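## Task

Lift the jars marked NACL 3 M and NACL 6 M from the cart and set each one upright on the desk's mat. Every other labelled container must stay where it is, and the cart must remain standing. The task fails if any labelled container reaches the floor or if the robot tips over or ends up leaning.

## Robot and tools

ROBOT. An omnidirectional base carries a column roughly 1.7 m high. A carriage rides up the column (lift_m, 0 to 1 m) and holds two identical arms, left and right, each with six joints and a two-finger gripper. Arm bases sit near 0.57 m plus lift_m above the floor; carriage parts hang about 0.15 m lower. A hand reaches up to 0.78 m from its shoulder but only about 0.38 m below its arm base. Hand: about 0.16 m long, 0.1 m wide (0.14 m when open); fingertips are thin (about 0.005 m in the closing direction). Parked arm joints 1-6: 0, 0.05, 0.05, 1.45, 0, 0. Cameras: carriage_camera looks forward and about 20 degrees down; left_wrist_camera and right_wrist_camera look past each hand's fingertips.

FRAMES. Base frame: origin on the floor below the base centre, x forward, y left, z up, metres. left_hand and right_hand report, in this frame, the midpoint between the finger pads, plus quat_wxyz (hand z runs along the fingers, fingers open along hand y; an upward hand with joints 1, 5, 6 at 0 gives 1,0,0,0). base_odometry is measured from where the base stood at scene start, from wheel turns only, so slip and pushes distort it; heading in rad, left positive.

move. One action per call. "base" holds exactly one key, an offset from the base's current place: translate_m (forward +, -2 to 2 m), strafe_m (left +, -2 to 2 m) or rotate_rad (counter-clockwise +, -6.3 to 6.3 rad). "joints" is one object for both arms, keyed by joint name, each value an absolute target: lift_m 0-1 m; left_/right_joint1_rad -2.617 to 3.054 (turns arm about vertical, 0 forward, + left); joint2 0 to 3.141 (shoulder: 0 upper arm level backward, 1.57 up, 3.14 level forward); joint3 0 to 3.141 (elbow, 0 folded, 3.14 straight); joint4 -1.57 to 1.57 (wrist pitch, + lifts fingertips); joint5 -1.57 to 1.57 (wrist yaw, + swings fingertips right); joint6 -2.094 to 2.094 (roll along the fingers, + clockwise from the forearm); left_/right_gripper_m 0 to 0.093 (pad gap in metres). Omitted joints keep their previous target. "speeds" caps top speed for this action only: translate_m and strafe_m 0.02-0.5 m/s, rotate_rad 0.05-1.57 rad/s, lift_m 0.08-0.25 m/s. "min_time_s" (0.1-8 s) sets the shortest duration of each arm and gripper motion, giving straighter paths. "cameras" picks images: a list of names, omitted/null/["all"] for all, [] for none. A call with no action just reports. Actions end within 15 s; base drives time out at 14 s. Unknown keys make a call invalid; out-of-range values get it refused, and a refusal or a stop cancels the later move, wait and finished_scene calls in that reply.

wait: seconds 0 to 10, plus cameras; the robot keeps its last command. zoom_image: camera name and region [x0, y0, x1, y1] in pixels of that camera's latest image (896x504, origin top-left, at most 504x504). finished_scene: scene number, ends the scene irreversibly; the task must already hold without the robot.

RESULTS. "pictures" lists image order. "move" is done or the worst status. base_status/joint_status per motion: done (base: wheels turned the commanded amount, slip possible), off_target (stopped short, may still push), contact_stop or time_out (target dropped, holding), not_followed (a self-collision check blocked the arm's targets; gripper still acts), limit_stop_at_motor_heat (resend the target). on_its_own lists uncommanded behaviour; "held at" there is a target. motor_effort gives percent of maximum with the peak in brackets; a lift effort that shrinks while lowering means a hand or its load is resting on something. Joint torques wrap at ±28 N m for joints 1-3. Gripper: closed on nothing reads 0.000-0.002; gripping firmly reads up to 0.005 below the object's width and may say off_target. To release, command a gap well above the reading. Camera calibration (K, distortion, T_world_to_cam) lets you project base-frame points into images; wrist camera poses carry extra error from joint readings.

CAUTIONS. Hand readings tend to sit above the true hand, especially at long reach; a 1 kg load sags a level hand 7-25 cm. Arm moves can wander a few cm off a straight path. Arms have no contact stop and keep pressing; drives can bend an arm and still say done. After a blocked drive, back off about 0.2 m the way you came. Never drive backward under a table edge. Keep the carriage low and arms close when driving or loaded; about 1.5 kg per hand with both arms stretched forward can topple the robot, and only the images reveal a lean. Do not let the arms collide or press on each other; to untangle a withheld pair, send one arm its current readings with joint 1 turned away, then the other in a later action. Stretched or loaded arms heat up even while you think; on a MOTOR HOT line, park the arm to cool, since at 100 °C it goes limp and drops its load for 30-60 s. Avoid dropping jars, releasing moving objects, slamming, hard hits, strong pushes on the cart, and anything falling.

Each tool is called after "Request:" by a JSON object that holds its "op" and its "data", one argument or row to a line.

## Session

Request:
{"op": "move", "data": {
  "base": {"rotate_rad":1.57},
  "joints": {"lift_m":0.5},
  "cameras": ["carriage_camera"]
}}

Scene clock: 3.10 s.
Joint torques (N m): left_arm=[-0.43 4.59 5.29 -0.36 -0.01 -0.04] | right_arm=[0.24 3.38 6.12 -0.3 0.09 0.06]
move: done
base_odometry: x=+0.000 y=+0.000 heading=+1.570
base_status: done
joint_positions: lift_m=+0.500 left_joint1_rad=+0.000 left_joint2_rad=+0.055 left_joint3_rad=+0.051 left_joint4_rad=+1.474 left_joint5_rad=+0.031 left_joint6_rad=+0.040 left_gripper_m=+0.09397 right_joint1_rad=-0.016 right_joint2_rad=+0.048 right_joint3_rad=+0.039 right_joint4_rad=+1.494 right_joint5_rad=-0.022 right_joint6_rad=+0.050 right_gripper_m=+0.09397
joint_status: all done
motor_effort: lift_m=+42(51) drive_wheels=+8(19)
left_hand: x=+0.2488 y=+0.2991 z=+1.5125 quat_wxyz=(+0.998, +0.016, +0.050, +0.019) (m; base frame)
right_hand: x=+0.2456 y=-0.3010 z=+1.5097 quat_wxyz=(+0.999, -0.010, +0.043, +0.018) (m; base frame)
pictures: carriage_camera
camera_calibration:
carriage_camera: T_world_to_cam=[[-0.0301167, -0.999264, -0.0237735, 0.0393499], [-0.352417, 0.0328724, -0.935266, 1.44624], [0.935359, -0.0197889, -0.353147, 0.403885], [0, 0, 0, 1]] pos_world=[0.133088, -0.000228057, 1.49619]

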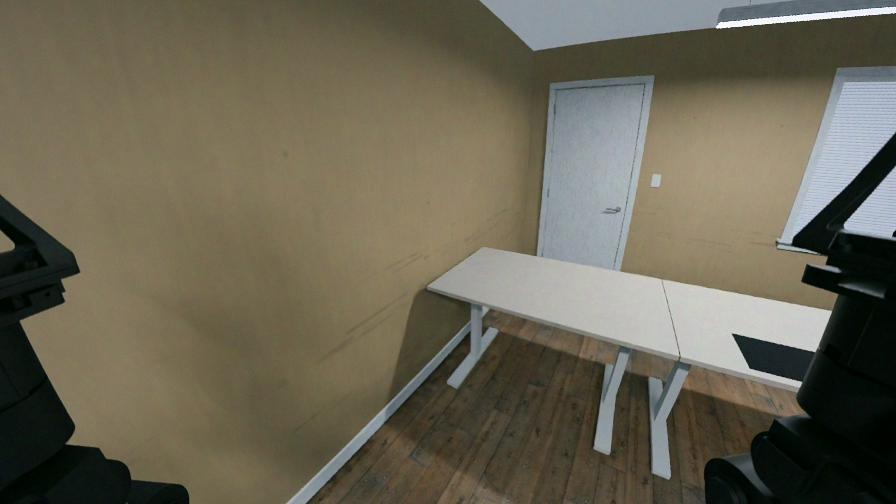

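Request:
{"op": "move", "data": {
  "base": {"rotate_rad":-0.59},
  "joints": {"right_joint1_rad":0.1,"right_joint2_rad":2.266,"right_joint3_rad":1.0,"right_joint4_rad":-0.305,"left_joint1_rad":0.1,"left_joint2_rad":1.7,"left_joint3_rad":1.6,"left_joint4_rad":-0.75,"left_joint5_rad":0.75},
  "min_time_s": 2,
  "cameras": ["carriage_camera"]
}}

Scene clock: 6.43 s.
Joint torques (N m): left_arm=[0.02 -9.13 9.42 1.35 0.43 0] | right_arm=[0.66 -8.14 4.83 0.28 0.08 0.06]
move: done
base_odometry: x=+0.000 y=+0.000 heading=+0.981
base_status: done
joint_positions: lift_m=+0.500 left_joint1_rad=+0.095 left_joint2_rad=+1.694 left_joint3_rad=+1.564 left_joint4_rad=-0.742 left_joint5_rad=+0.738 left_joint6_rad=+0.040 left_gripper_m=+0.09398 right_joint1_rad=+0.095 right_joint2_rad=+2.257 right_joint3_rad=+0.985 right_joint4_rad=-0.293 right_joint5_rad=-0.022 right_joint6_rad=+0.050 right_gripper_m=+0.09397
joint_status: all done
motor_effort: lift_m=+42(43) drive_wheels=+15(17)
left_hand: x=+0.6642 y=+0.2305 z=+1.3301 quat_wxyz=(+0.342, +0.099, +0.879, -0.316) (m; base frame)
right_hand: x=+0.5389 y=-0.2704 z=+0.9361 quat_wxyz=(+0.002, -0.023, +1.000, +0.011) (m; base frame)
pictures: carriage_camera
camera_calibration:
carriage_camera: T_world_to_cam=[[-0.0301167, -0.999264, -0.0237735, 0.0393499], [-0.352417, 0.0328724, -0.935266, 1.44624], [0.935359, -0.0197889, -0.353147, 0.403885], [0, 0, 0, 1]] pos_world=[0.133088, -0.000228057, 1.49619]

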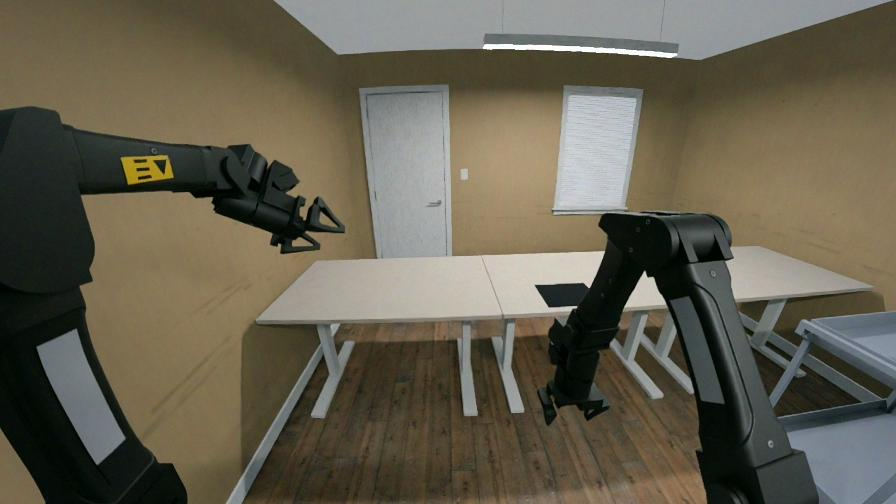

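Request:
{"op": "move", "data": {
  "base": {"translate_m":-0.3},
  "cameras": []
}}

Request:
{"op": "move", "data": {
  "base": {"strafe_m":-0.6},
  "cameras": ["carriage_camera"]
}}

Scene clock: 10.10 s.
Joint torques (N m): left_arm=[-0.06 -9.47 9.14 1.34 0.37 0] | right_arm=[0.53 -7.94 4.67 0.38 0.08 0.06]
move: done
base_odometry: x=-0.167 y=-0.249 heading=+0.980
base_status: done
joint_positions: lift_m=+0.500 left_joint1_rad=+0.096 left_joint2_rad=+1.697 left_joint3_rad=+1.565 left_joint4_rad=-0.747 left_joint5_rad=+0.740 left_joint6_rad=+0.040 left_gripper_m=+0.09398 right_joint1_rad=+0.097 right_joint2_rad=+2.257 right_joint3_rad=+0.989 right_joint4_rad=-0.303 right_joint5_rad=-0.022 right_joint6_rad=+0.050 right_gripper_m=+0.09397
joint_status: not commanded
motor_effort: lift_m=+42(43) drive_wheels=+4(28)
left_hand: x=+0.6637 y=+0.2305 z=+1.3289 quat_wxyz=(+0.339, +0.098, +0.880, -0.318) (m; base frame)
right_hand: x=+0.5380 y=-0.2700 z=+0.9366 quat_wxyz=(-0.001, -0.023, +1.000, +0.011) (m; base frame)
pictures: none
No camera images: "cameras" was empty.

Scene clock: 13.60 s.
Joint torques (N m): left_arm=[-0.05 -9.35 9.42 1.31 0.38 0] | right_arm=[0.77 -8.16 4.53 0.39 0.08 0.07]
move: done
base_odometry: x=+0.331 y=-0.583 heading=+0.980
base_status: done
joint_positions: lift_m=+0.500 left_joint1_rad=+0.096 left_joint2_rad=+1.697 left_joint3_rad=+1.565 left_joint4_rad=-0.748 left_joint5_rad=+0.741 left_joint6_rad=+0.040 left_gripper_m=+0.09398 right_joint1_rad=+0.096 right_joint2_rad=+2.257 right_joint3_rad=+0.989 right_joint4_rad=-0.303 right_joint5_rad=-0.022 right_joint6_rad=+0.050 right_gripper_m=+0.09397
joint_status: not commanded
motor_effort: lift_m=+43(43) drive_wheels=+0(18)
left_hand: x=+0.6636 y=+0.2303 z=+1.3290 quat_wxyz=(+0.338, +0.098, +0.880, -0.319) (m; base frame)
right_hand: x=+0.5380 y=-0.2703 z=+0.9366 quat_wxyz=(-0.001, -0.023, +1.000, +0.011) (m; base frame)
pictures: carriage_camera
camera_calibration:
carriage_camera: T_world_to_cam=[[-0.0301167, -0.999264, -0.0237735, 0.0393499], [-0.352417, 0.0328724, -0.935266, 1.44624], [0.935359, -0.0197889, -0.353147, 0.403885], [0, 0, 0, 1]] pos_world=[0.133088, -0.000228057, 1.49619]

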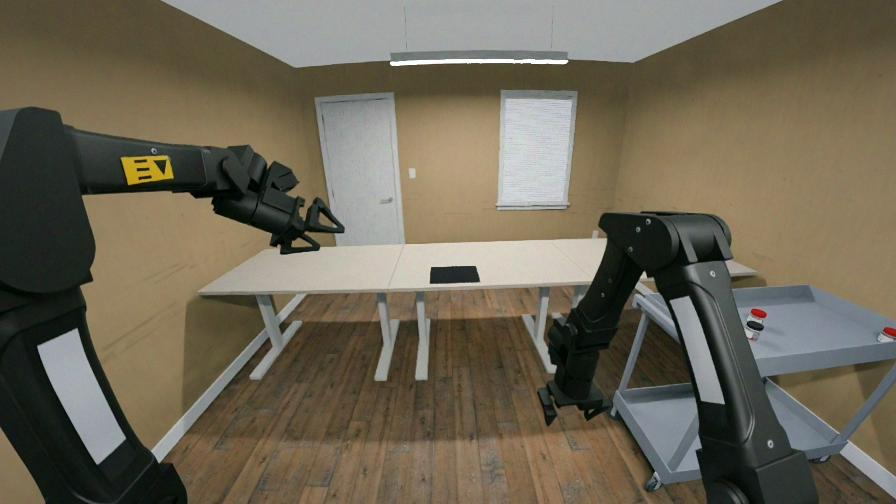

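Request:
{"op": "move", "data": {
  "base": {"strafe_m":-1.2},
  "joints": {"lift_m":0.27},
  "cameras": ["carriage_camera","left_wrist_camera"]
}}

Scene clock: 20.20 s.
Joint torques (N m): left_arm=[-0.35 -9.94 8.34 1.39 0.36 0] | right_arm=[0.39 -8.79 4.26 0.38 0.08 0.06]
move: done
base_odometry: x=+1.328 y=-1.252 heading=+0.980
base_status: done
joint_positions: lift_m=+0.270 left_joint1_rad=+0.098 left_joint2_rad=+1.701 left_joint3_rad=+1.577 left_joint4_rad=-0.755 left_joint5_rad=+0.742 left_joint6_rad=+0.040 left_gripper_m=+0.09398 right_joint1_rad=+0.098 right_joint2_rad=+2.264 right_joint3_rad=+0.991 right_joint4_rad=-0.303 right_joint5_rad=-0.022 right_joint6_rad=+0.050 right_gripper_m=+0.09397
joint_status: all done
motor_effort: lift_m=+35(36) drive_wheels=+0(18)
left_hand: x=+0.6646 y=+0.2310 z=+1.1013 quat_wxyz=(+0.338, +0.097, +0.880, -0.319) (m; base frame)
right_hand: x=+0.5375 y=-0.2696 z=+0.7055 quat_wxyz=(-0.003, -0.024, +1.000, +0.011) (m; base frame)
pictures: carriage_camera, left_wrist_camera
camera_calibration:
carriage_camera: T_world_to_cam=[[-0.0301167, -0.999264, -0.0237735, 0.0338953], [-0.352417, 0.0328724, -0.935266, 1.23166], [0.935359, -0.0197889, -0.353147, 0.322859], [0, 0, 0, 1]] pos_world=[0.133088, -0.000228057, 1.26675]
left_wrist_camera: T_world_to_cam=[[-0.406656, -0.766894, 0.496491, -0.0974006], [-0.913225, 0.356408, -0.197468, 0.745967], [-0.0255167, -0.53371, -0.845283, 1.19319], [0, 0, 0, 1]] pos_world=[0.672073, 0.296251, 1.20424]

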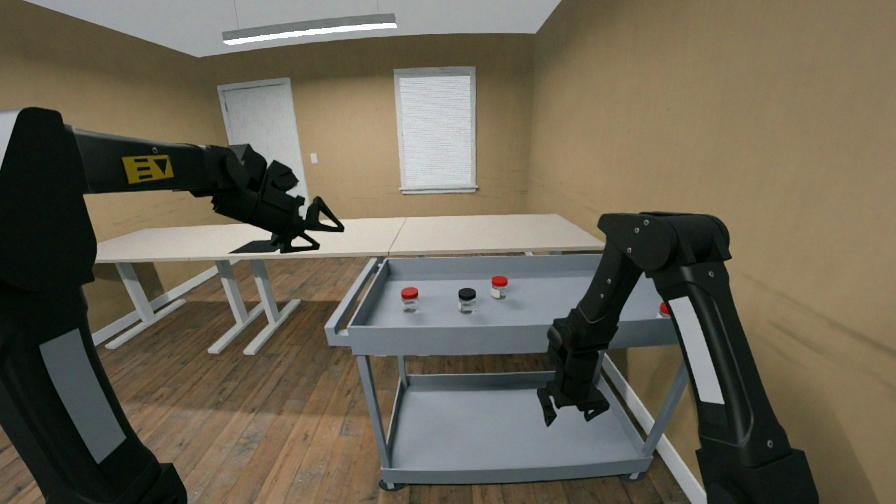

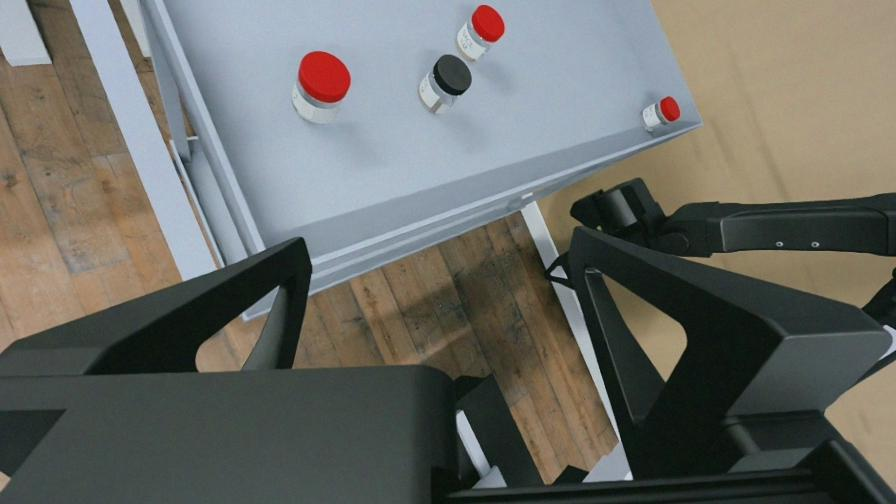

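Request:
{"op": "zoom_image", "data": {
  "camera": "left_wrist_camera",
  "region": [285, 70, 365, 130]
}}

Request:
{"op": "zoom_image", "data": {
  "camera": "left_wrist_camera",
  "region": [410, 65, 474, 120]
}}

Request:
{"op": "zoom_image", "data": {
  "camera": "left_wrist_camera",
  "region": [450, 18, 514, 68]
}}

Request:
{"op": "zoom_image", "data": {
  "camera": "left_wrist_camera",
  "region": [632, 92, 688, 140]
}}

Scaled by 6.300.

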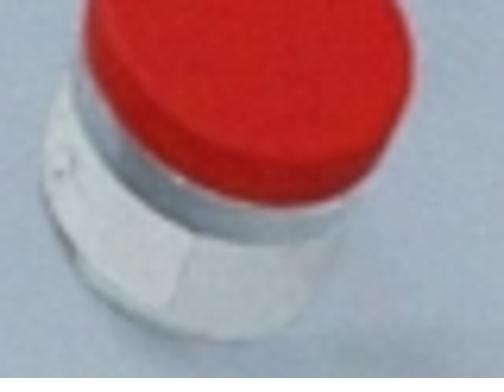

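Scaled by 7.875.

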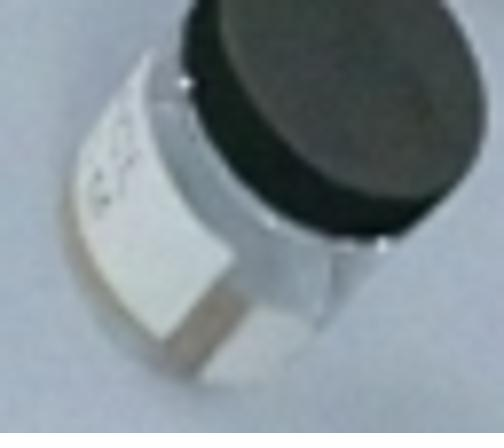

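Scaled by 7.875.

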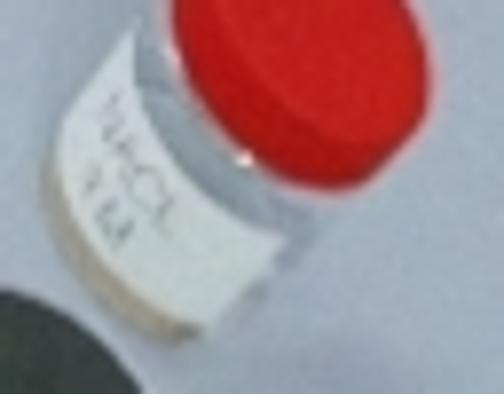

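Scaled by 9.000.

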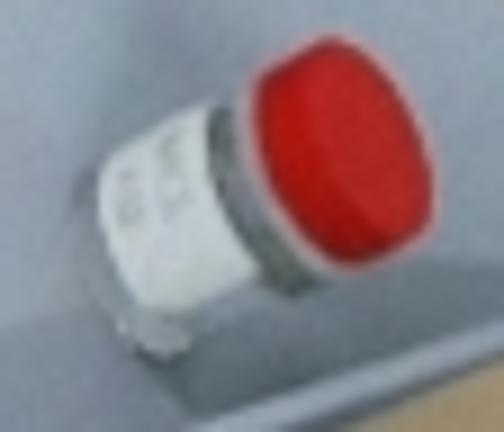

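Request:
{"op": "move", "data": {
  "base": {"strafe_m":0.25},
  "joints": {"left_joint1_rad":-0.05},
  "cameras": ["left_wrist_camera"]
}}

Scene clock: 24.00 s.
Joint torques (N m): left_arm=[-0.05 -10.15 8.34 1.41 0.33 0] | right_arm=[0.28 -8.75 4.3 0.38 0.08 0.06]
move: done
base_odometry: x=+1.120 y=-1.113 heading=+0.980
base_status: done
joint_positions: lift_m=+0.270 left_joint1_rad=-0.052 left_joint2_rad=+1.701 left_joint3_rad=+1.577 left_joint4_rad=-0.755 left_joint5_rad=+0.745 left_joint6_rad=+0.040 left_gripper_m=+0.09398 right_joint1_rad=+0.100 right_joint2_rad=+2.264 right_joint3_rad=+0.991 right_joint4_rad=-0.303 right_joint5_rad=-0.022 right_joint6_rad=+0.050 right_gripper_m=+0.09397
joint_status: all done
motor_effort: lift_m=+35(36) drive_wheels=+1(15)
left_hand: x=+0.6484 y=+0.1655 z=+1.1015 quat_wxyz=(+0.313, +0.163, +0.870, -0.344) (m; base frame)
right_hand: x=+0.5373 y=-0.2692 z=+0.7055 quat_wxyz=(-0.003, -0.025, +1.000, +0.011) (m; base frame)
pictures: left_wrist_camera
camera_calibration:
left_wrist_camera: T_world_to_cam=[[-0.51777, -0.695652, 0.497978, -0.0957149], [-0.848937, 0.489848, -0.198382, 0.691877], [-0.105928, -0.525468, -0.844193, 1.20758], [0, 0, 0, 1]] pos_world=[0.665718, 0.229045, 1.20435]

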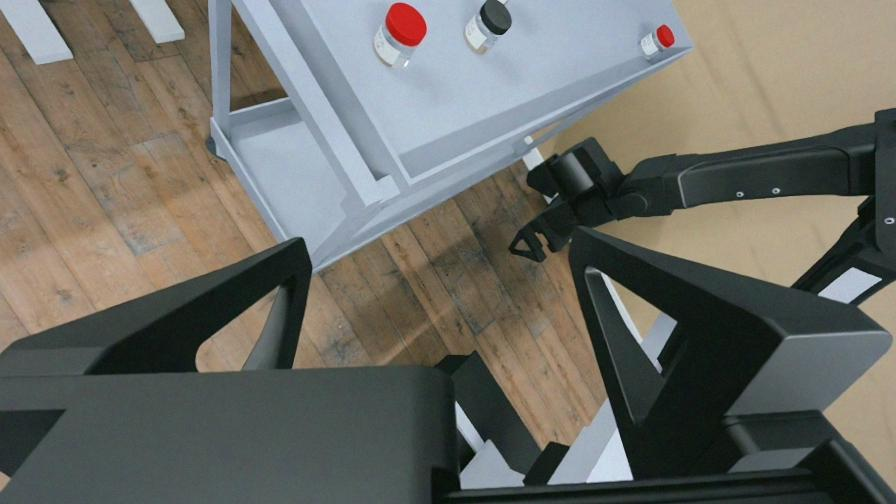

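Request:
{"op": "zoom_image", "data": {
  "camera": "left_wrist_camera",
  "region": [368, 15, 424, 71]
}}

Request:
{"op": "zoom_image", "data": {
  "camera": "left_wrist_camera",
  "region": [458, 10, 508, 60]
}}

Request:
{"op": "zoom_image", "data": {
  "camera": "left_wrist_camera",
  "region": [634, 24, 674, 64]
}}

Scaled by 9.000.

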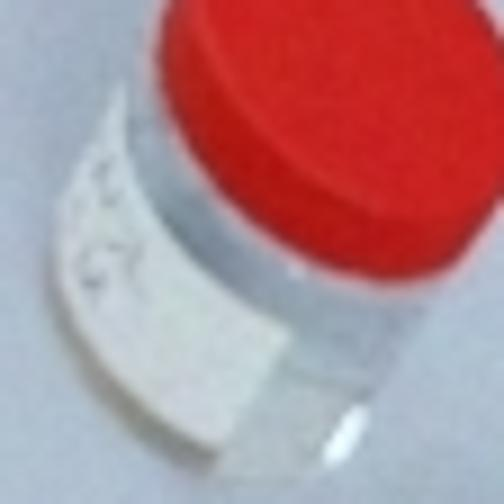

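Scaled by 10.080.

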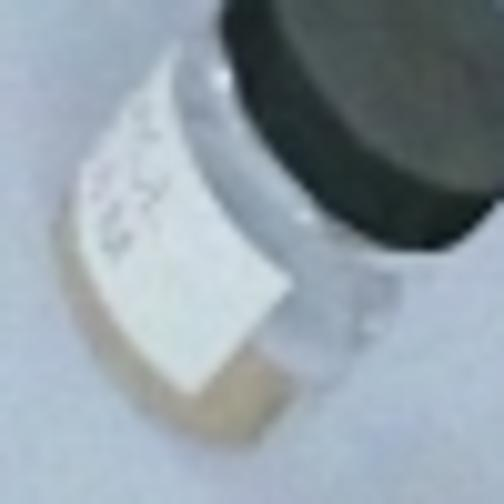

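Scaled by 12.600.

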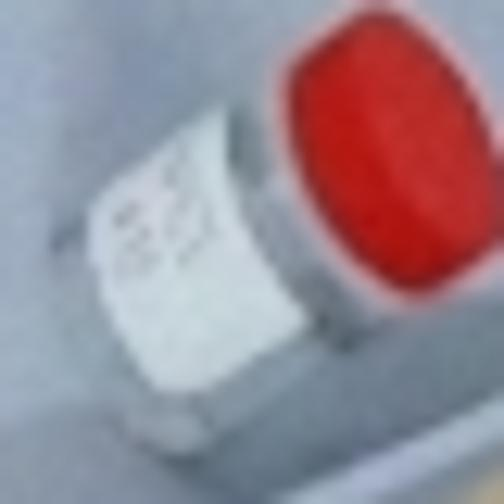

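Request:
{"op": "move", "data": {
  "joints": {"right_joint2_rad":1.7,"lift_m":0.3},
  "cameras": []
}}

Request:
{"op": "move", "data": {
  "base": {"translate_m":0.2},
  "cameras": ["left_wrist_camera","carriage_camera"]
}}

Scene clock: 28.63 s.
Joint torques (N m): left_arm=[-0.28 -10.19 8.14 1.39 0.34 0] | right_arm=[0.18 -9.55 7.3 1.67 0.08 0.06]
move: done
base_odometry: x=+1.120 y=-1.113 heading=+0.980
base_status: not commanded
joint_positions: lift_m=+0.300 left_joint1_rad=-0.052 left_joint2_rad=+1.704 left_joint3_rad=+1.579 left_joint4_rad=-0.754 left_joint5_rad=+0.745 left_joint6_rad=+0.040 left_gripper_m=+0.09398 right_joint1_rad=+0.100 right_joint2_rad=+1.721 right_joint3_rad=+0.991 right_joint4_rad=-0.304 right_joint5_rad=-0.022 right_joint6_rad=+0.050 right_gripper_m=+0.09397
joint_status: all done
motor_effort: lift_m=+43(51) drive_wheels=+0(1)
left_hand: x=+0.6492 y=+0.1655 z=+1.1309 quat_wxyz=(+0.314, +0.164, +0.870, -0.344) (m; base frame)
right_hand: x=+0.6280 y=-0.2601 z=+0.9254 quat_wxyz=(+0.264, -0.027, +0.964, +0.030) (m; base frame)
pictures: none
No camera images: "cameras" was empty.

Scene clock: 30.80 s.
Joint torques (N m): left_arm=[-0.27 -10.09 8.16 1.39 0.36 -0.01] | right_arm=[0.24 -9.31 7.28 1.68 0.08 0.06]
move: done
base_odometry: x=+1.231 y=-0.947 heading=+0.981
base_status: done
joint_positions: lift_m=+0.300 left_joint1_rad=-0.052 left_joint2_rad=+1.704 left_joint3_rad=+1.579 left_joint4_rad=-0.754 left_joint5_rad=+0.745 left_joint6_rad=+0.040 left_gripper_m=+0.09398 right_joint1_rad=+0.100 right_joint2_rad=+1.721 right_joint3_rad=+0.991 right_joint4_rad=-0.304 right_joint5_rad=-0.022 right_joint6_rad=+0.050 right_gripper_m=+0.09397
joint_status: not commanded
motor_effort: lift_m=+43(44) drive_wheels=-2(19)
left_hand: x=+0.6492 y=+0.1655 z=+1.1309 quat_wxyz=(+0.314, +0.164, +0.870, -0.344) (m; base frame)
right_hand: x=+0.6279 y=-0.2601 z=+0.9253 quat_wxyz=(+0.263, -0.027, +0.964, +0.030) (m; base frame)
pictures: carriage_camera, left_wrist_camera
camera_calibration:
carriage_camera: T_world_to_cam=[[-0.0301167, -0.999264, -0.0237735, 0.034594], [-0.352417, 0.0328724, -0.935266, 1.25914], [0.935359, -0.0197889, -0.353147, 0.333238], [0, 0, 0, 1]] pos_world=[0.133088, -0.000228057, 1.29614]
left_wrist_camera: T_world_to_cam=[[-0.518339, -0.695623, 0.497427, -0.10897], [-0.848709, 0.489836, -0.199382, 0.699373], [-0.104963, -0.525518, -0.844283, 1.23191], [0, 0, 0, 1]] pos_world=[0.666386, 0.229011, 1.23373]

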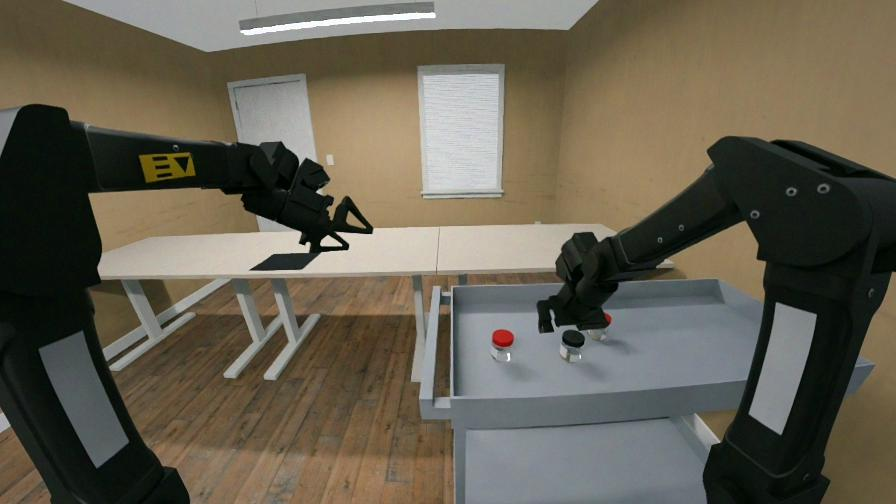

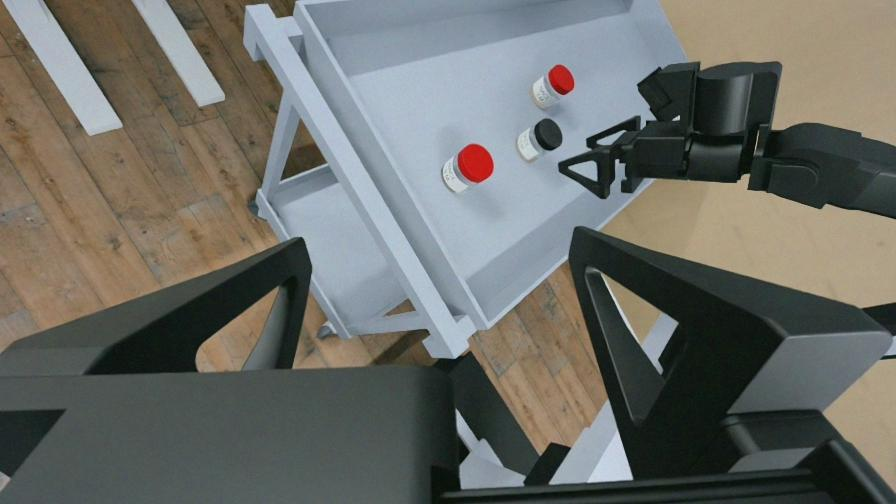

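Request:
{"op": "zoom_image", "data": {
  "camera": "left_wrist_camera",
  "region": [438, 140, 498, 200]
}}

Request:
{"op": "zoom_image", "data": {
  "camera": "left_wrist_camera",
  "region": [512, 112, 568, 168]
}}

Request:
{"op": "zoom_image", "data": {
  "camera": "left_wrist_camera",
  "region": [525, 60, 580, 115]
}}

Scaled by 8.400.

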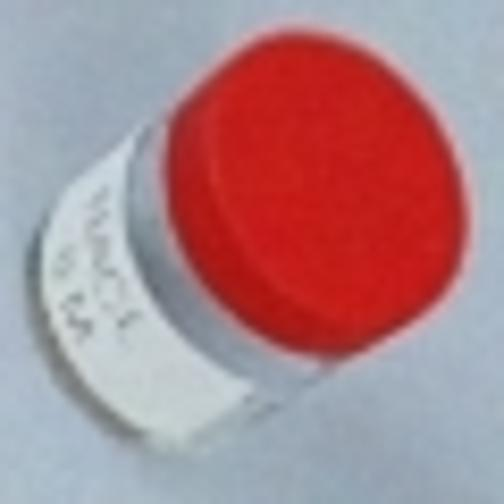

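Scaled by 9.000.

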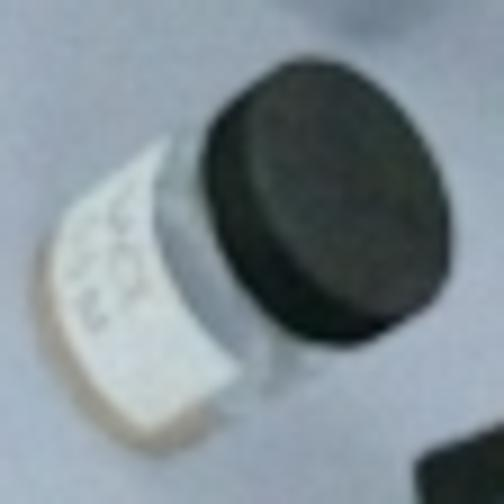

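Scaled by 9.164.

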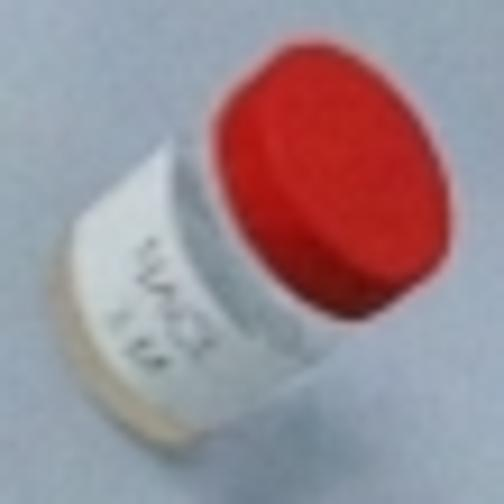

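Request:
{"op": "move", "data": {
  "joints": {"right_joint1_rad":-0.2,"right_joint2_rad":0.7,"right_joint3_rad":0.6,"right_joint4_rad":0.0,"lift_m":0.16,"left_joint4_rad":-0.5},
  "base": {"strafe_m":-0.12},
  "cameras": ["left_wrist_camera"]
}}

Scene clock: 33.97 s.
Joint torques (N m): left_arm=[0.02 -10.37 8.35 1.76 0.28 -0.01] | right_arm=[-0.24 -1.26 7.23 2.83 0.08 0.05]
move: done
base_odometry: x=+1.331 y=-1.013 heading=+0.981
base_status: done
joint_positions: lift_m=+0.160 left_joint1_rad=-0.054 left_joint2_rad=+1.704 left_joint3_rad=+1.580 left_joint4_rad=-0.519 left_joint5_rad=+0.746 left_joint6_rad=+0.040 left_gripper_m=+0.09398 right_joint1_rad=-0.194 right_joint2_rad=+0.704 right_joint3_rad=+0.606 right_joint4_rad=-0.019 right_joint5_rad=-0.022 right_joint6_rad=+0.049 right_gripper_m=+0.09397
joint_status: all done
motor_effort: lift_m=+35(37) drive_wheels=+1(18)
left_hand: x=+0.6814 y=+0.1630 z=+1.0257 quat_wxyz=(+0.414, +0.202, +0.824, -0.329) (m; base frame)
right_hand: x=+0.5300 y=-0.3609 z=+1.0327 quat_wxyz=(+0.663, +0.083, +0.743, -0.040) (m; base frame)
pictures: left_wrist_camera
camera_calibration:
left_wrist_camera: T_world_to_cam=[[-0.622184, -0.689062, 0.371591, 0.157054], [-0.777351, 0.487503, -0.397576, 0.861915], [0.0928028, -0.536222, -0.83896, 1.00676], [0, 0, 0, 1]] pos_world=[0.674296, 0.227882, 1.12895]

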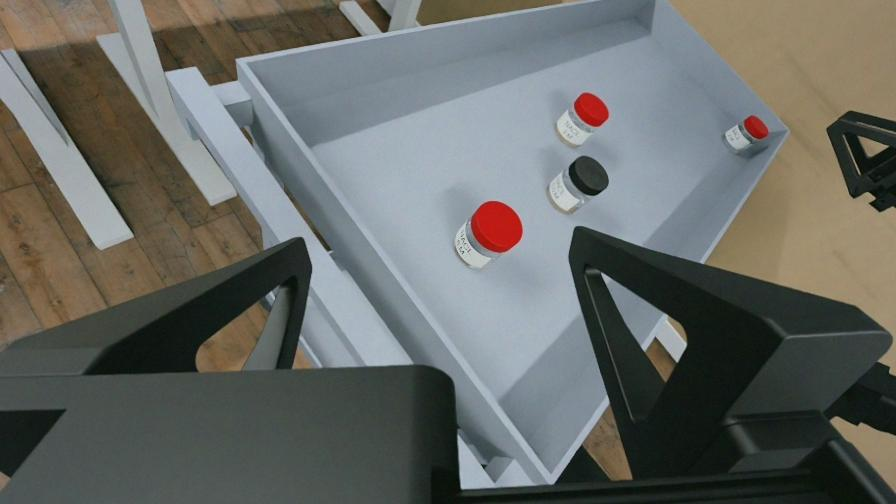

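Request:
{"op": "zoom_image", "data": {
  "camera": "left_wrist_camera",
  "region": [448, 200, 524, 272]
}}

Request:
{"op": "zoom_image", "data": {
  "camera": "left_wrist_camera",
  "region": [542, 155, 602, 215]
}}

Request:
{"op": "zoom_image", "data": {
  "camera": "left_wrist_camera",
  "region": [552, 92, 608, 148]
}}

Request:
{"op": "zoom_image", "data": {
  "camera": "left_wrist_camera",
  "region": [718, 112, 770, 160]
}}

Scaled by 6.632.

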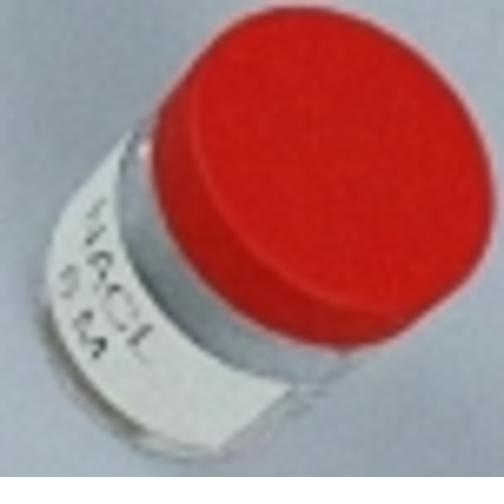

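Scaled by 8.400.

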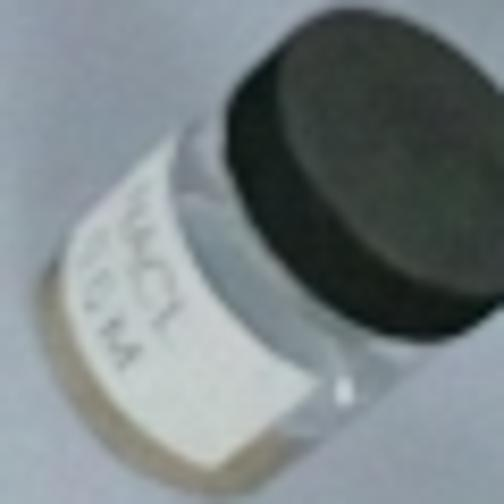

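Scaled by 9.000.

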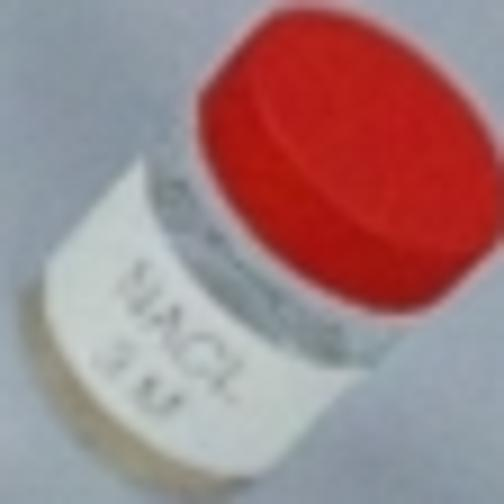

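Scaled by 9.692.

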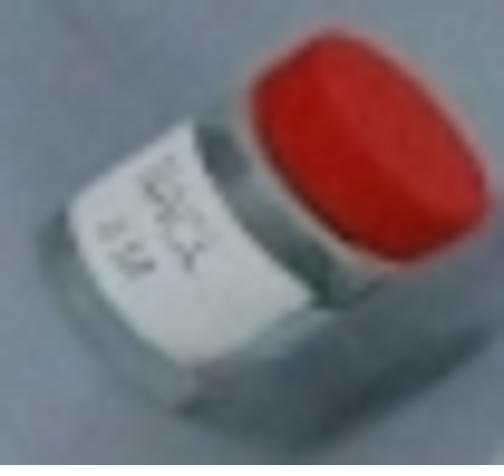

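Request:
{"op": "move", "data": {
  "base": {"strafe_m":-0.036},
  "joints": {"lift_m":0.52,"right_gripper_m":0.08},
  "cameras": []
}}

Request:
{"op": "move", "data": {
  "base": {"translate_m":0.1},
  "joints": {"left_joint1_rad":-0.688,"left_joint2_rad":2.748,"left_joint3_rad":2.05,"left_joint4_rad":-0.868,"left_joint5_rad":0,"left_joint6_rad":0,"right_joint1_rad":0,"right_joint2_rad":2.556,"right_joint3_rad":1.645,"right_joint4_rad":-0.655,"right_joint5_rad":0,"right_joint6_rad":0,"lift_m":0.5},
  "min_time_s": 2
}}

Scene clock: 39.20 s.
Joint torques (N m): left_arm=[-0.17 -10.43 8.23 1.59 0.27 -0.01] | right_arm=[-0.28 -1.26 8.08 2.63 0.08 0.06]
move: done
base_odometry: x=+1.361 y=-1.033 heading=+0.981
base_status: done
joint_positions: lift_m=+0.520 left_joint1_rad=-0.053 left_joint2_rad=+1.704 left_joint3_rad=+1.580 left_joint4_rad=-0.506 left_joint5_rad=+0.746 left_joint6_rad=+0.040 left_gripper_m=+0.09398 right_joint1_rad=-0.195 right_joint2_rad=+0.704 right_joint3_rad=+0.596 right_joint4_rad=-0.002 right_joint5_rad=-0.022 right_joint6_rad=+0.049 right_gripper_m=+0.08014
joint_status: all done
motor_effort: lift_m=+42(51) drive_wheels=+4(16)
left_hand: x=+0.6831 y=+0.1631 z=+1.3869 quat_wxyz=(+0.420, +0.203, +0.822, -0.328) (m; base frame)
right_hand: x=+0.5304 y=-0.3613 z=+1.3914 quat_wxyz=(+0.666, +0.083, +0.740, -0.040) (m; base frame)
pictures: none
No camera images: "cameras" was empty.

Scene clock: 41.57 s.
Joint torques (N m): left_arm=[-0.31 -15.76 7.57 0.18 -0.05 -0.13] | right_arm=[0.8 -11.1 6.75 0.32 0.24 -0.02]
move: done
base_odometry: x=+1.417 y=-0.950 heading=+0.981
base_status: done
joint_positions: lift_m=+0.500 left_joint1_rad=-0.686 left_joint2_rad=+2.741 left_joint3_rad=+2.021 left_joint4_rad=-0.857 left_joint5_rad=+0.013 left_joint6_rad=+0.015 left_gripper_m=+0.09398 right_joint1_rad=-0.006 right_joint2_rad=+2.547 right_joint3_rad=+1.626 right_joint4_rad=-0.642 right_joint5_rad=-0.016 right_joint6_rad=+0.008 right_gripper_m=+0.08014
joint_status: all done
motor_effort: lift_m=+36(37) drive_wheels=-3(17)
left_hand: x=+0.5968 y=-0.0046 z=+0.9356 quat_wxyz=(-0.005, +0.343, +0.939, -0.005) (m; base frame)
right_hand: x=+0.6589 y=-0.3040 z=+0.9382 quat_wxyz=(+0.004, +0.007, +1.000, +0.008) (m; base frame)
pictures: carriage_camera, left_wrist_camera, right_wrist_camera
camera_calibration:
carriage_camera: T_world_to_cam=[[-0.0301167, -0.999264, -0.0237735, 0.0393631], [-0.352417, 0.0328724, -0.935266, 1.44676], [0.935359, -0.0197889, -0.353147, 0.404081], [0, 0, 0, 1]] pos_world=[0.133088, -0.000228057, 1.49674]
left_wrist_camera: T_world_to_cam=[[-0.65435, -0.755561, 0.0308945, 0.360041], [-0.590659, 0.536194, 0.603007, -0.20526], [-0.472174, 0.376329, -0.797137, 1.15132], [0, 0, 0, 1]] pos_world=[0.657978, -0.0511848, 1.03041]
right_wrist_camera: T_world_to_cam=[[-0.0796059, -0.996809, -0.00588866, -0.24099], [-0.832835, 0.0632624, 0.549894, 0.0589577], [-0.547767, 0.0486791, -0.835214, 1.28241], [0, 0, 0, 1]] pos_world=[0.732377, -0.306378, 1.03724]

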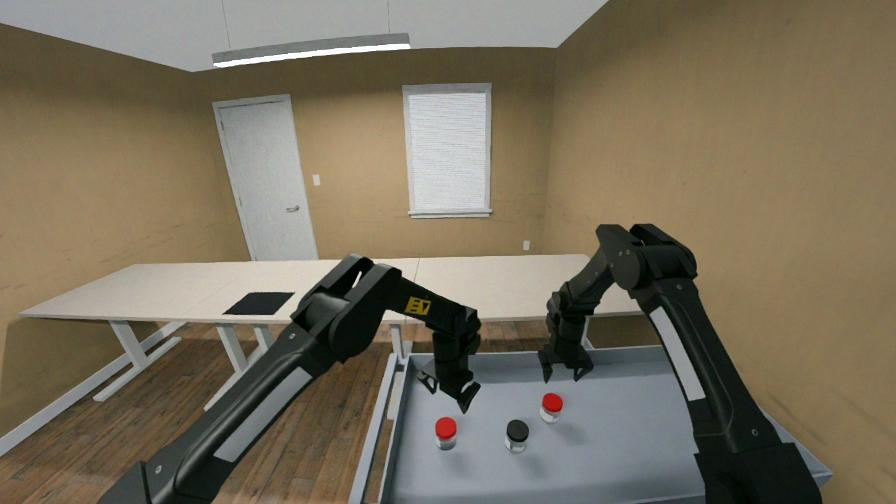

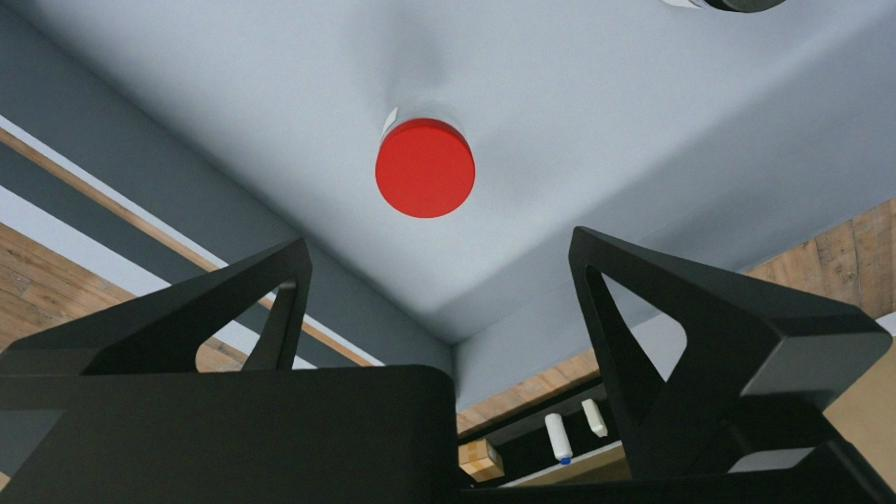

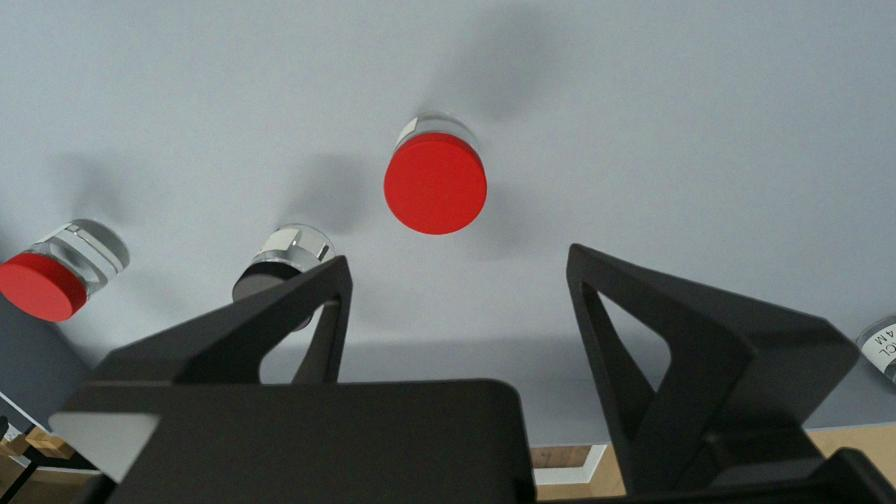

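Request:
{"op": "move", "data": {
  "base": {"strafe_m":0.016},
  "cameras": []
}}

Request:
{"op": "move", "data": {
  "base": {"translate_m":-0.01},
  "joints": {"lift_m":0.45},
  "cameras": ["left_wrist_camera","right_wrist_camera"]
}}

Scene clock: 43.67 s.
Joint torques (N m): left_arm=[-0.76 -15.84 7.57 0.19 -0.07 -0.17] | right_arm=[0.31 -11.06 6.74 0.32 0.22 -0.02]
move: done
base_odometry: x=+1.404 y=-0.941 heading=+0.980
base_status: done
joint_positions: lift_m=+0.500 left_joint1_rad=-0.686 left_joint2_rad=+2.741 left_joint3_rad=+2.021 left_joint4_rad=-0.860 left_joint5_rad=+0.009 left_joint6_rad=+0.014 left_gripper_m=+0.09398 right_joint1_rad=-0.001 right_joint2_rad=+2.547 right_joint3_rad=+1.626 right_joint4_rad=-0.646 right_joint5_rad=-0.013 right_joint6_rad=+0.007 right_gripper_m=+0.08014
joint_status: not commanded
motor_effort: lift_m=+36(36) drive_wheels=+7(12)
left_hand: x=+0.5965 y=-0.0036 z=+0.9356 quat_wxyz=(-0.006, +0.343, +0.939, -0.003) (m; base frame)
right_hand: x=+0.6582 y=-0.3024 z=+0.9382 quat_wxyz=(+0.002, +0.004, +1.000, +0.007) (m; base frame)
pictures: none
No camera images: "cameras" was empty.

Scene clock: 44.40 s.
Joint torques (N m): left_arm=[-0.59 -17.47 6.58 0.22 -0.06 -0.16] | right_arm=[0.2 -12.11 5.9 0.39 0.21 -0.01]
move: done
base_odometry: x=+1.398 y=-0.949 heading=+0.980
base_status: done
joint_positions: lift_m=+0.450 left_joint1_rad=-0.688 left_joint2_rad=+2.756 left_joint3_rad=+2.032 left_joint4_rad=-0.866 left_joint5_rad=+0.008 left_joint6_rad=+0.014 left_gripper_m=+0.09398 right_joint1_rad=-0.001 right_joint2_rad=+2.557 right_joint3_rad=+1.636 right_joint4_rad=-0.653 right_joint5_rad=-0.013 right_joint6_rad=+0.007 right_gripper_m=+0.08014
joint_status: all done
motor_effort: lift_m=+36(37) drive_wheels=+6(12)
left_hand: x=+0.5949 y=-0.0037 z=+0.8811 quat_wxyz=(-0.010, +0.344, +0.939, -0.001) (m; base frame)
right_hand: x=+0.6579 y=-0.3024 z=+0.8860 quat_wxyz=(-0.001, +0.004, +1.000, +0.007) (m; base frame)
pictures: left_wrist_camera, right_wrist_camera
camera_calibration:
left_wrist_camera: T_world_to_cam=[[-0.655636, -0.754606, 0.0266586, 0.365664], [-0.585458, 0.530335, 0.613175, -0.186089], [-0.476844, 0.386413, -0.789497, 1.10274], [0, 0, 0, 1]] pos_world=[0.656631, -0.0514917, 0.974969]
right_wrist_camera: T_world_to_cam=[[-0.0739486, -0.99726, -0.00208555, -0.246976], [-0.827482, 0.0601918, 0.558256, 0.0748069], [-0.556601, 0.043008, -0.829666, 1.2373], [0, 0, 0, 1]] pos_world=[0.732322, -0.304016, 0.984271]

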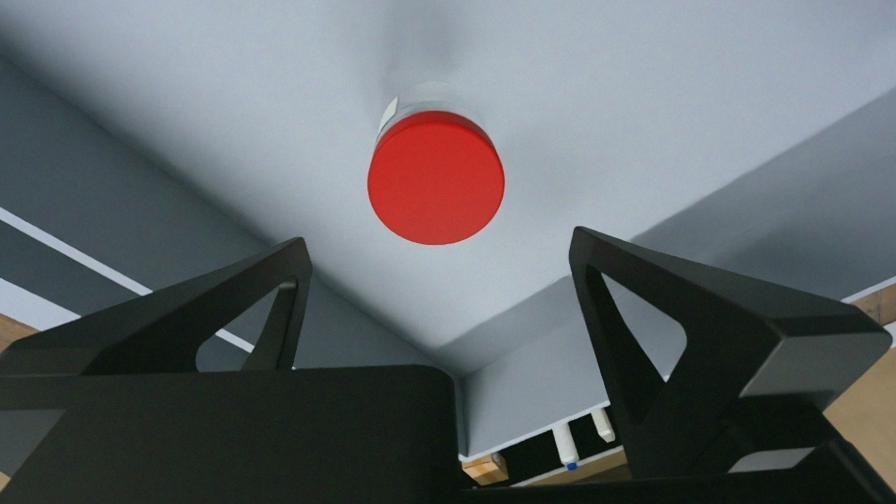

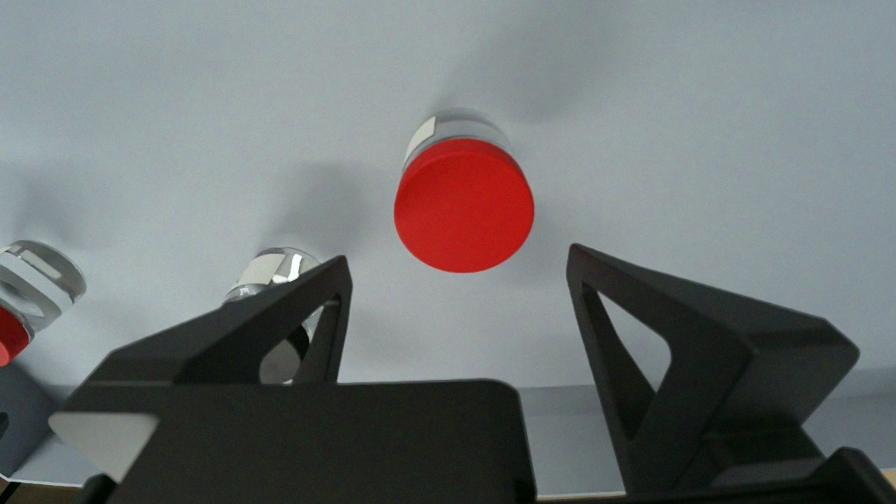

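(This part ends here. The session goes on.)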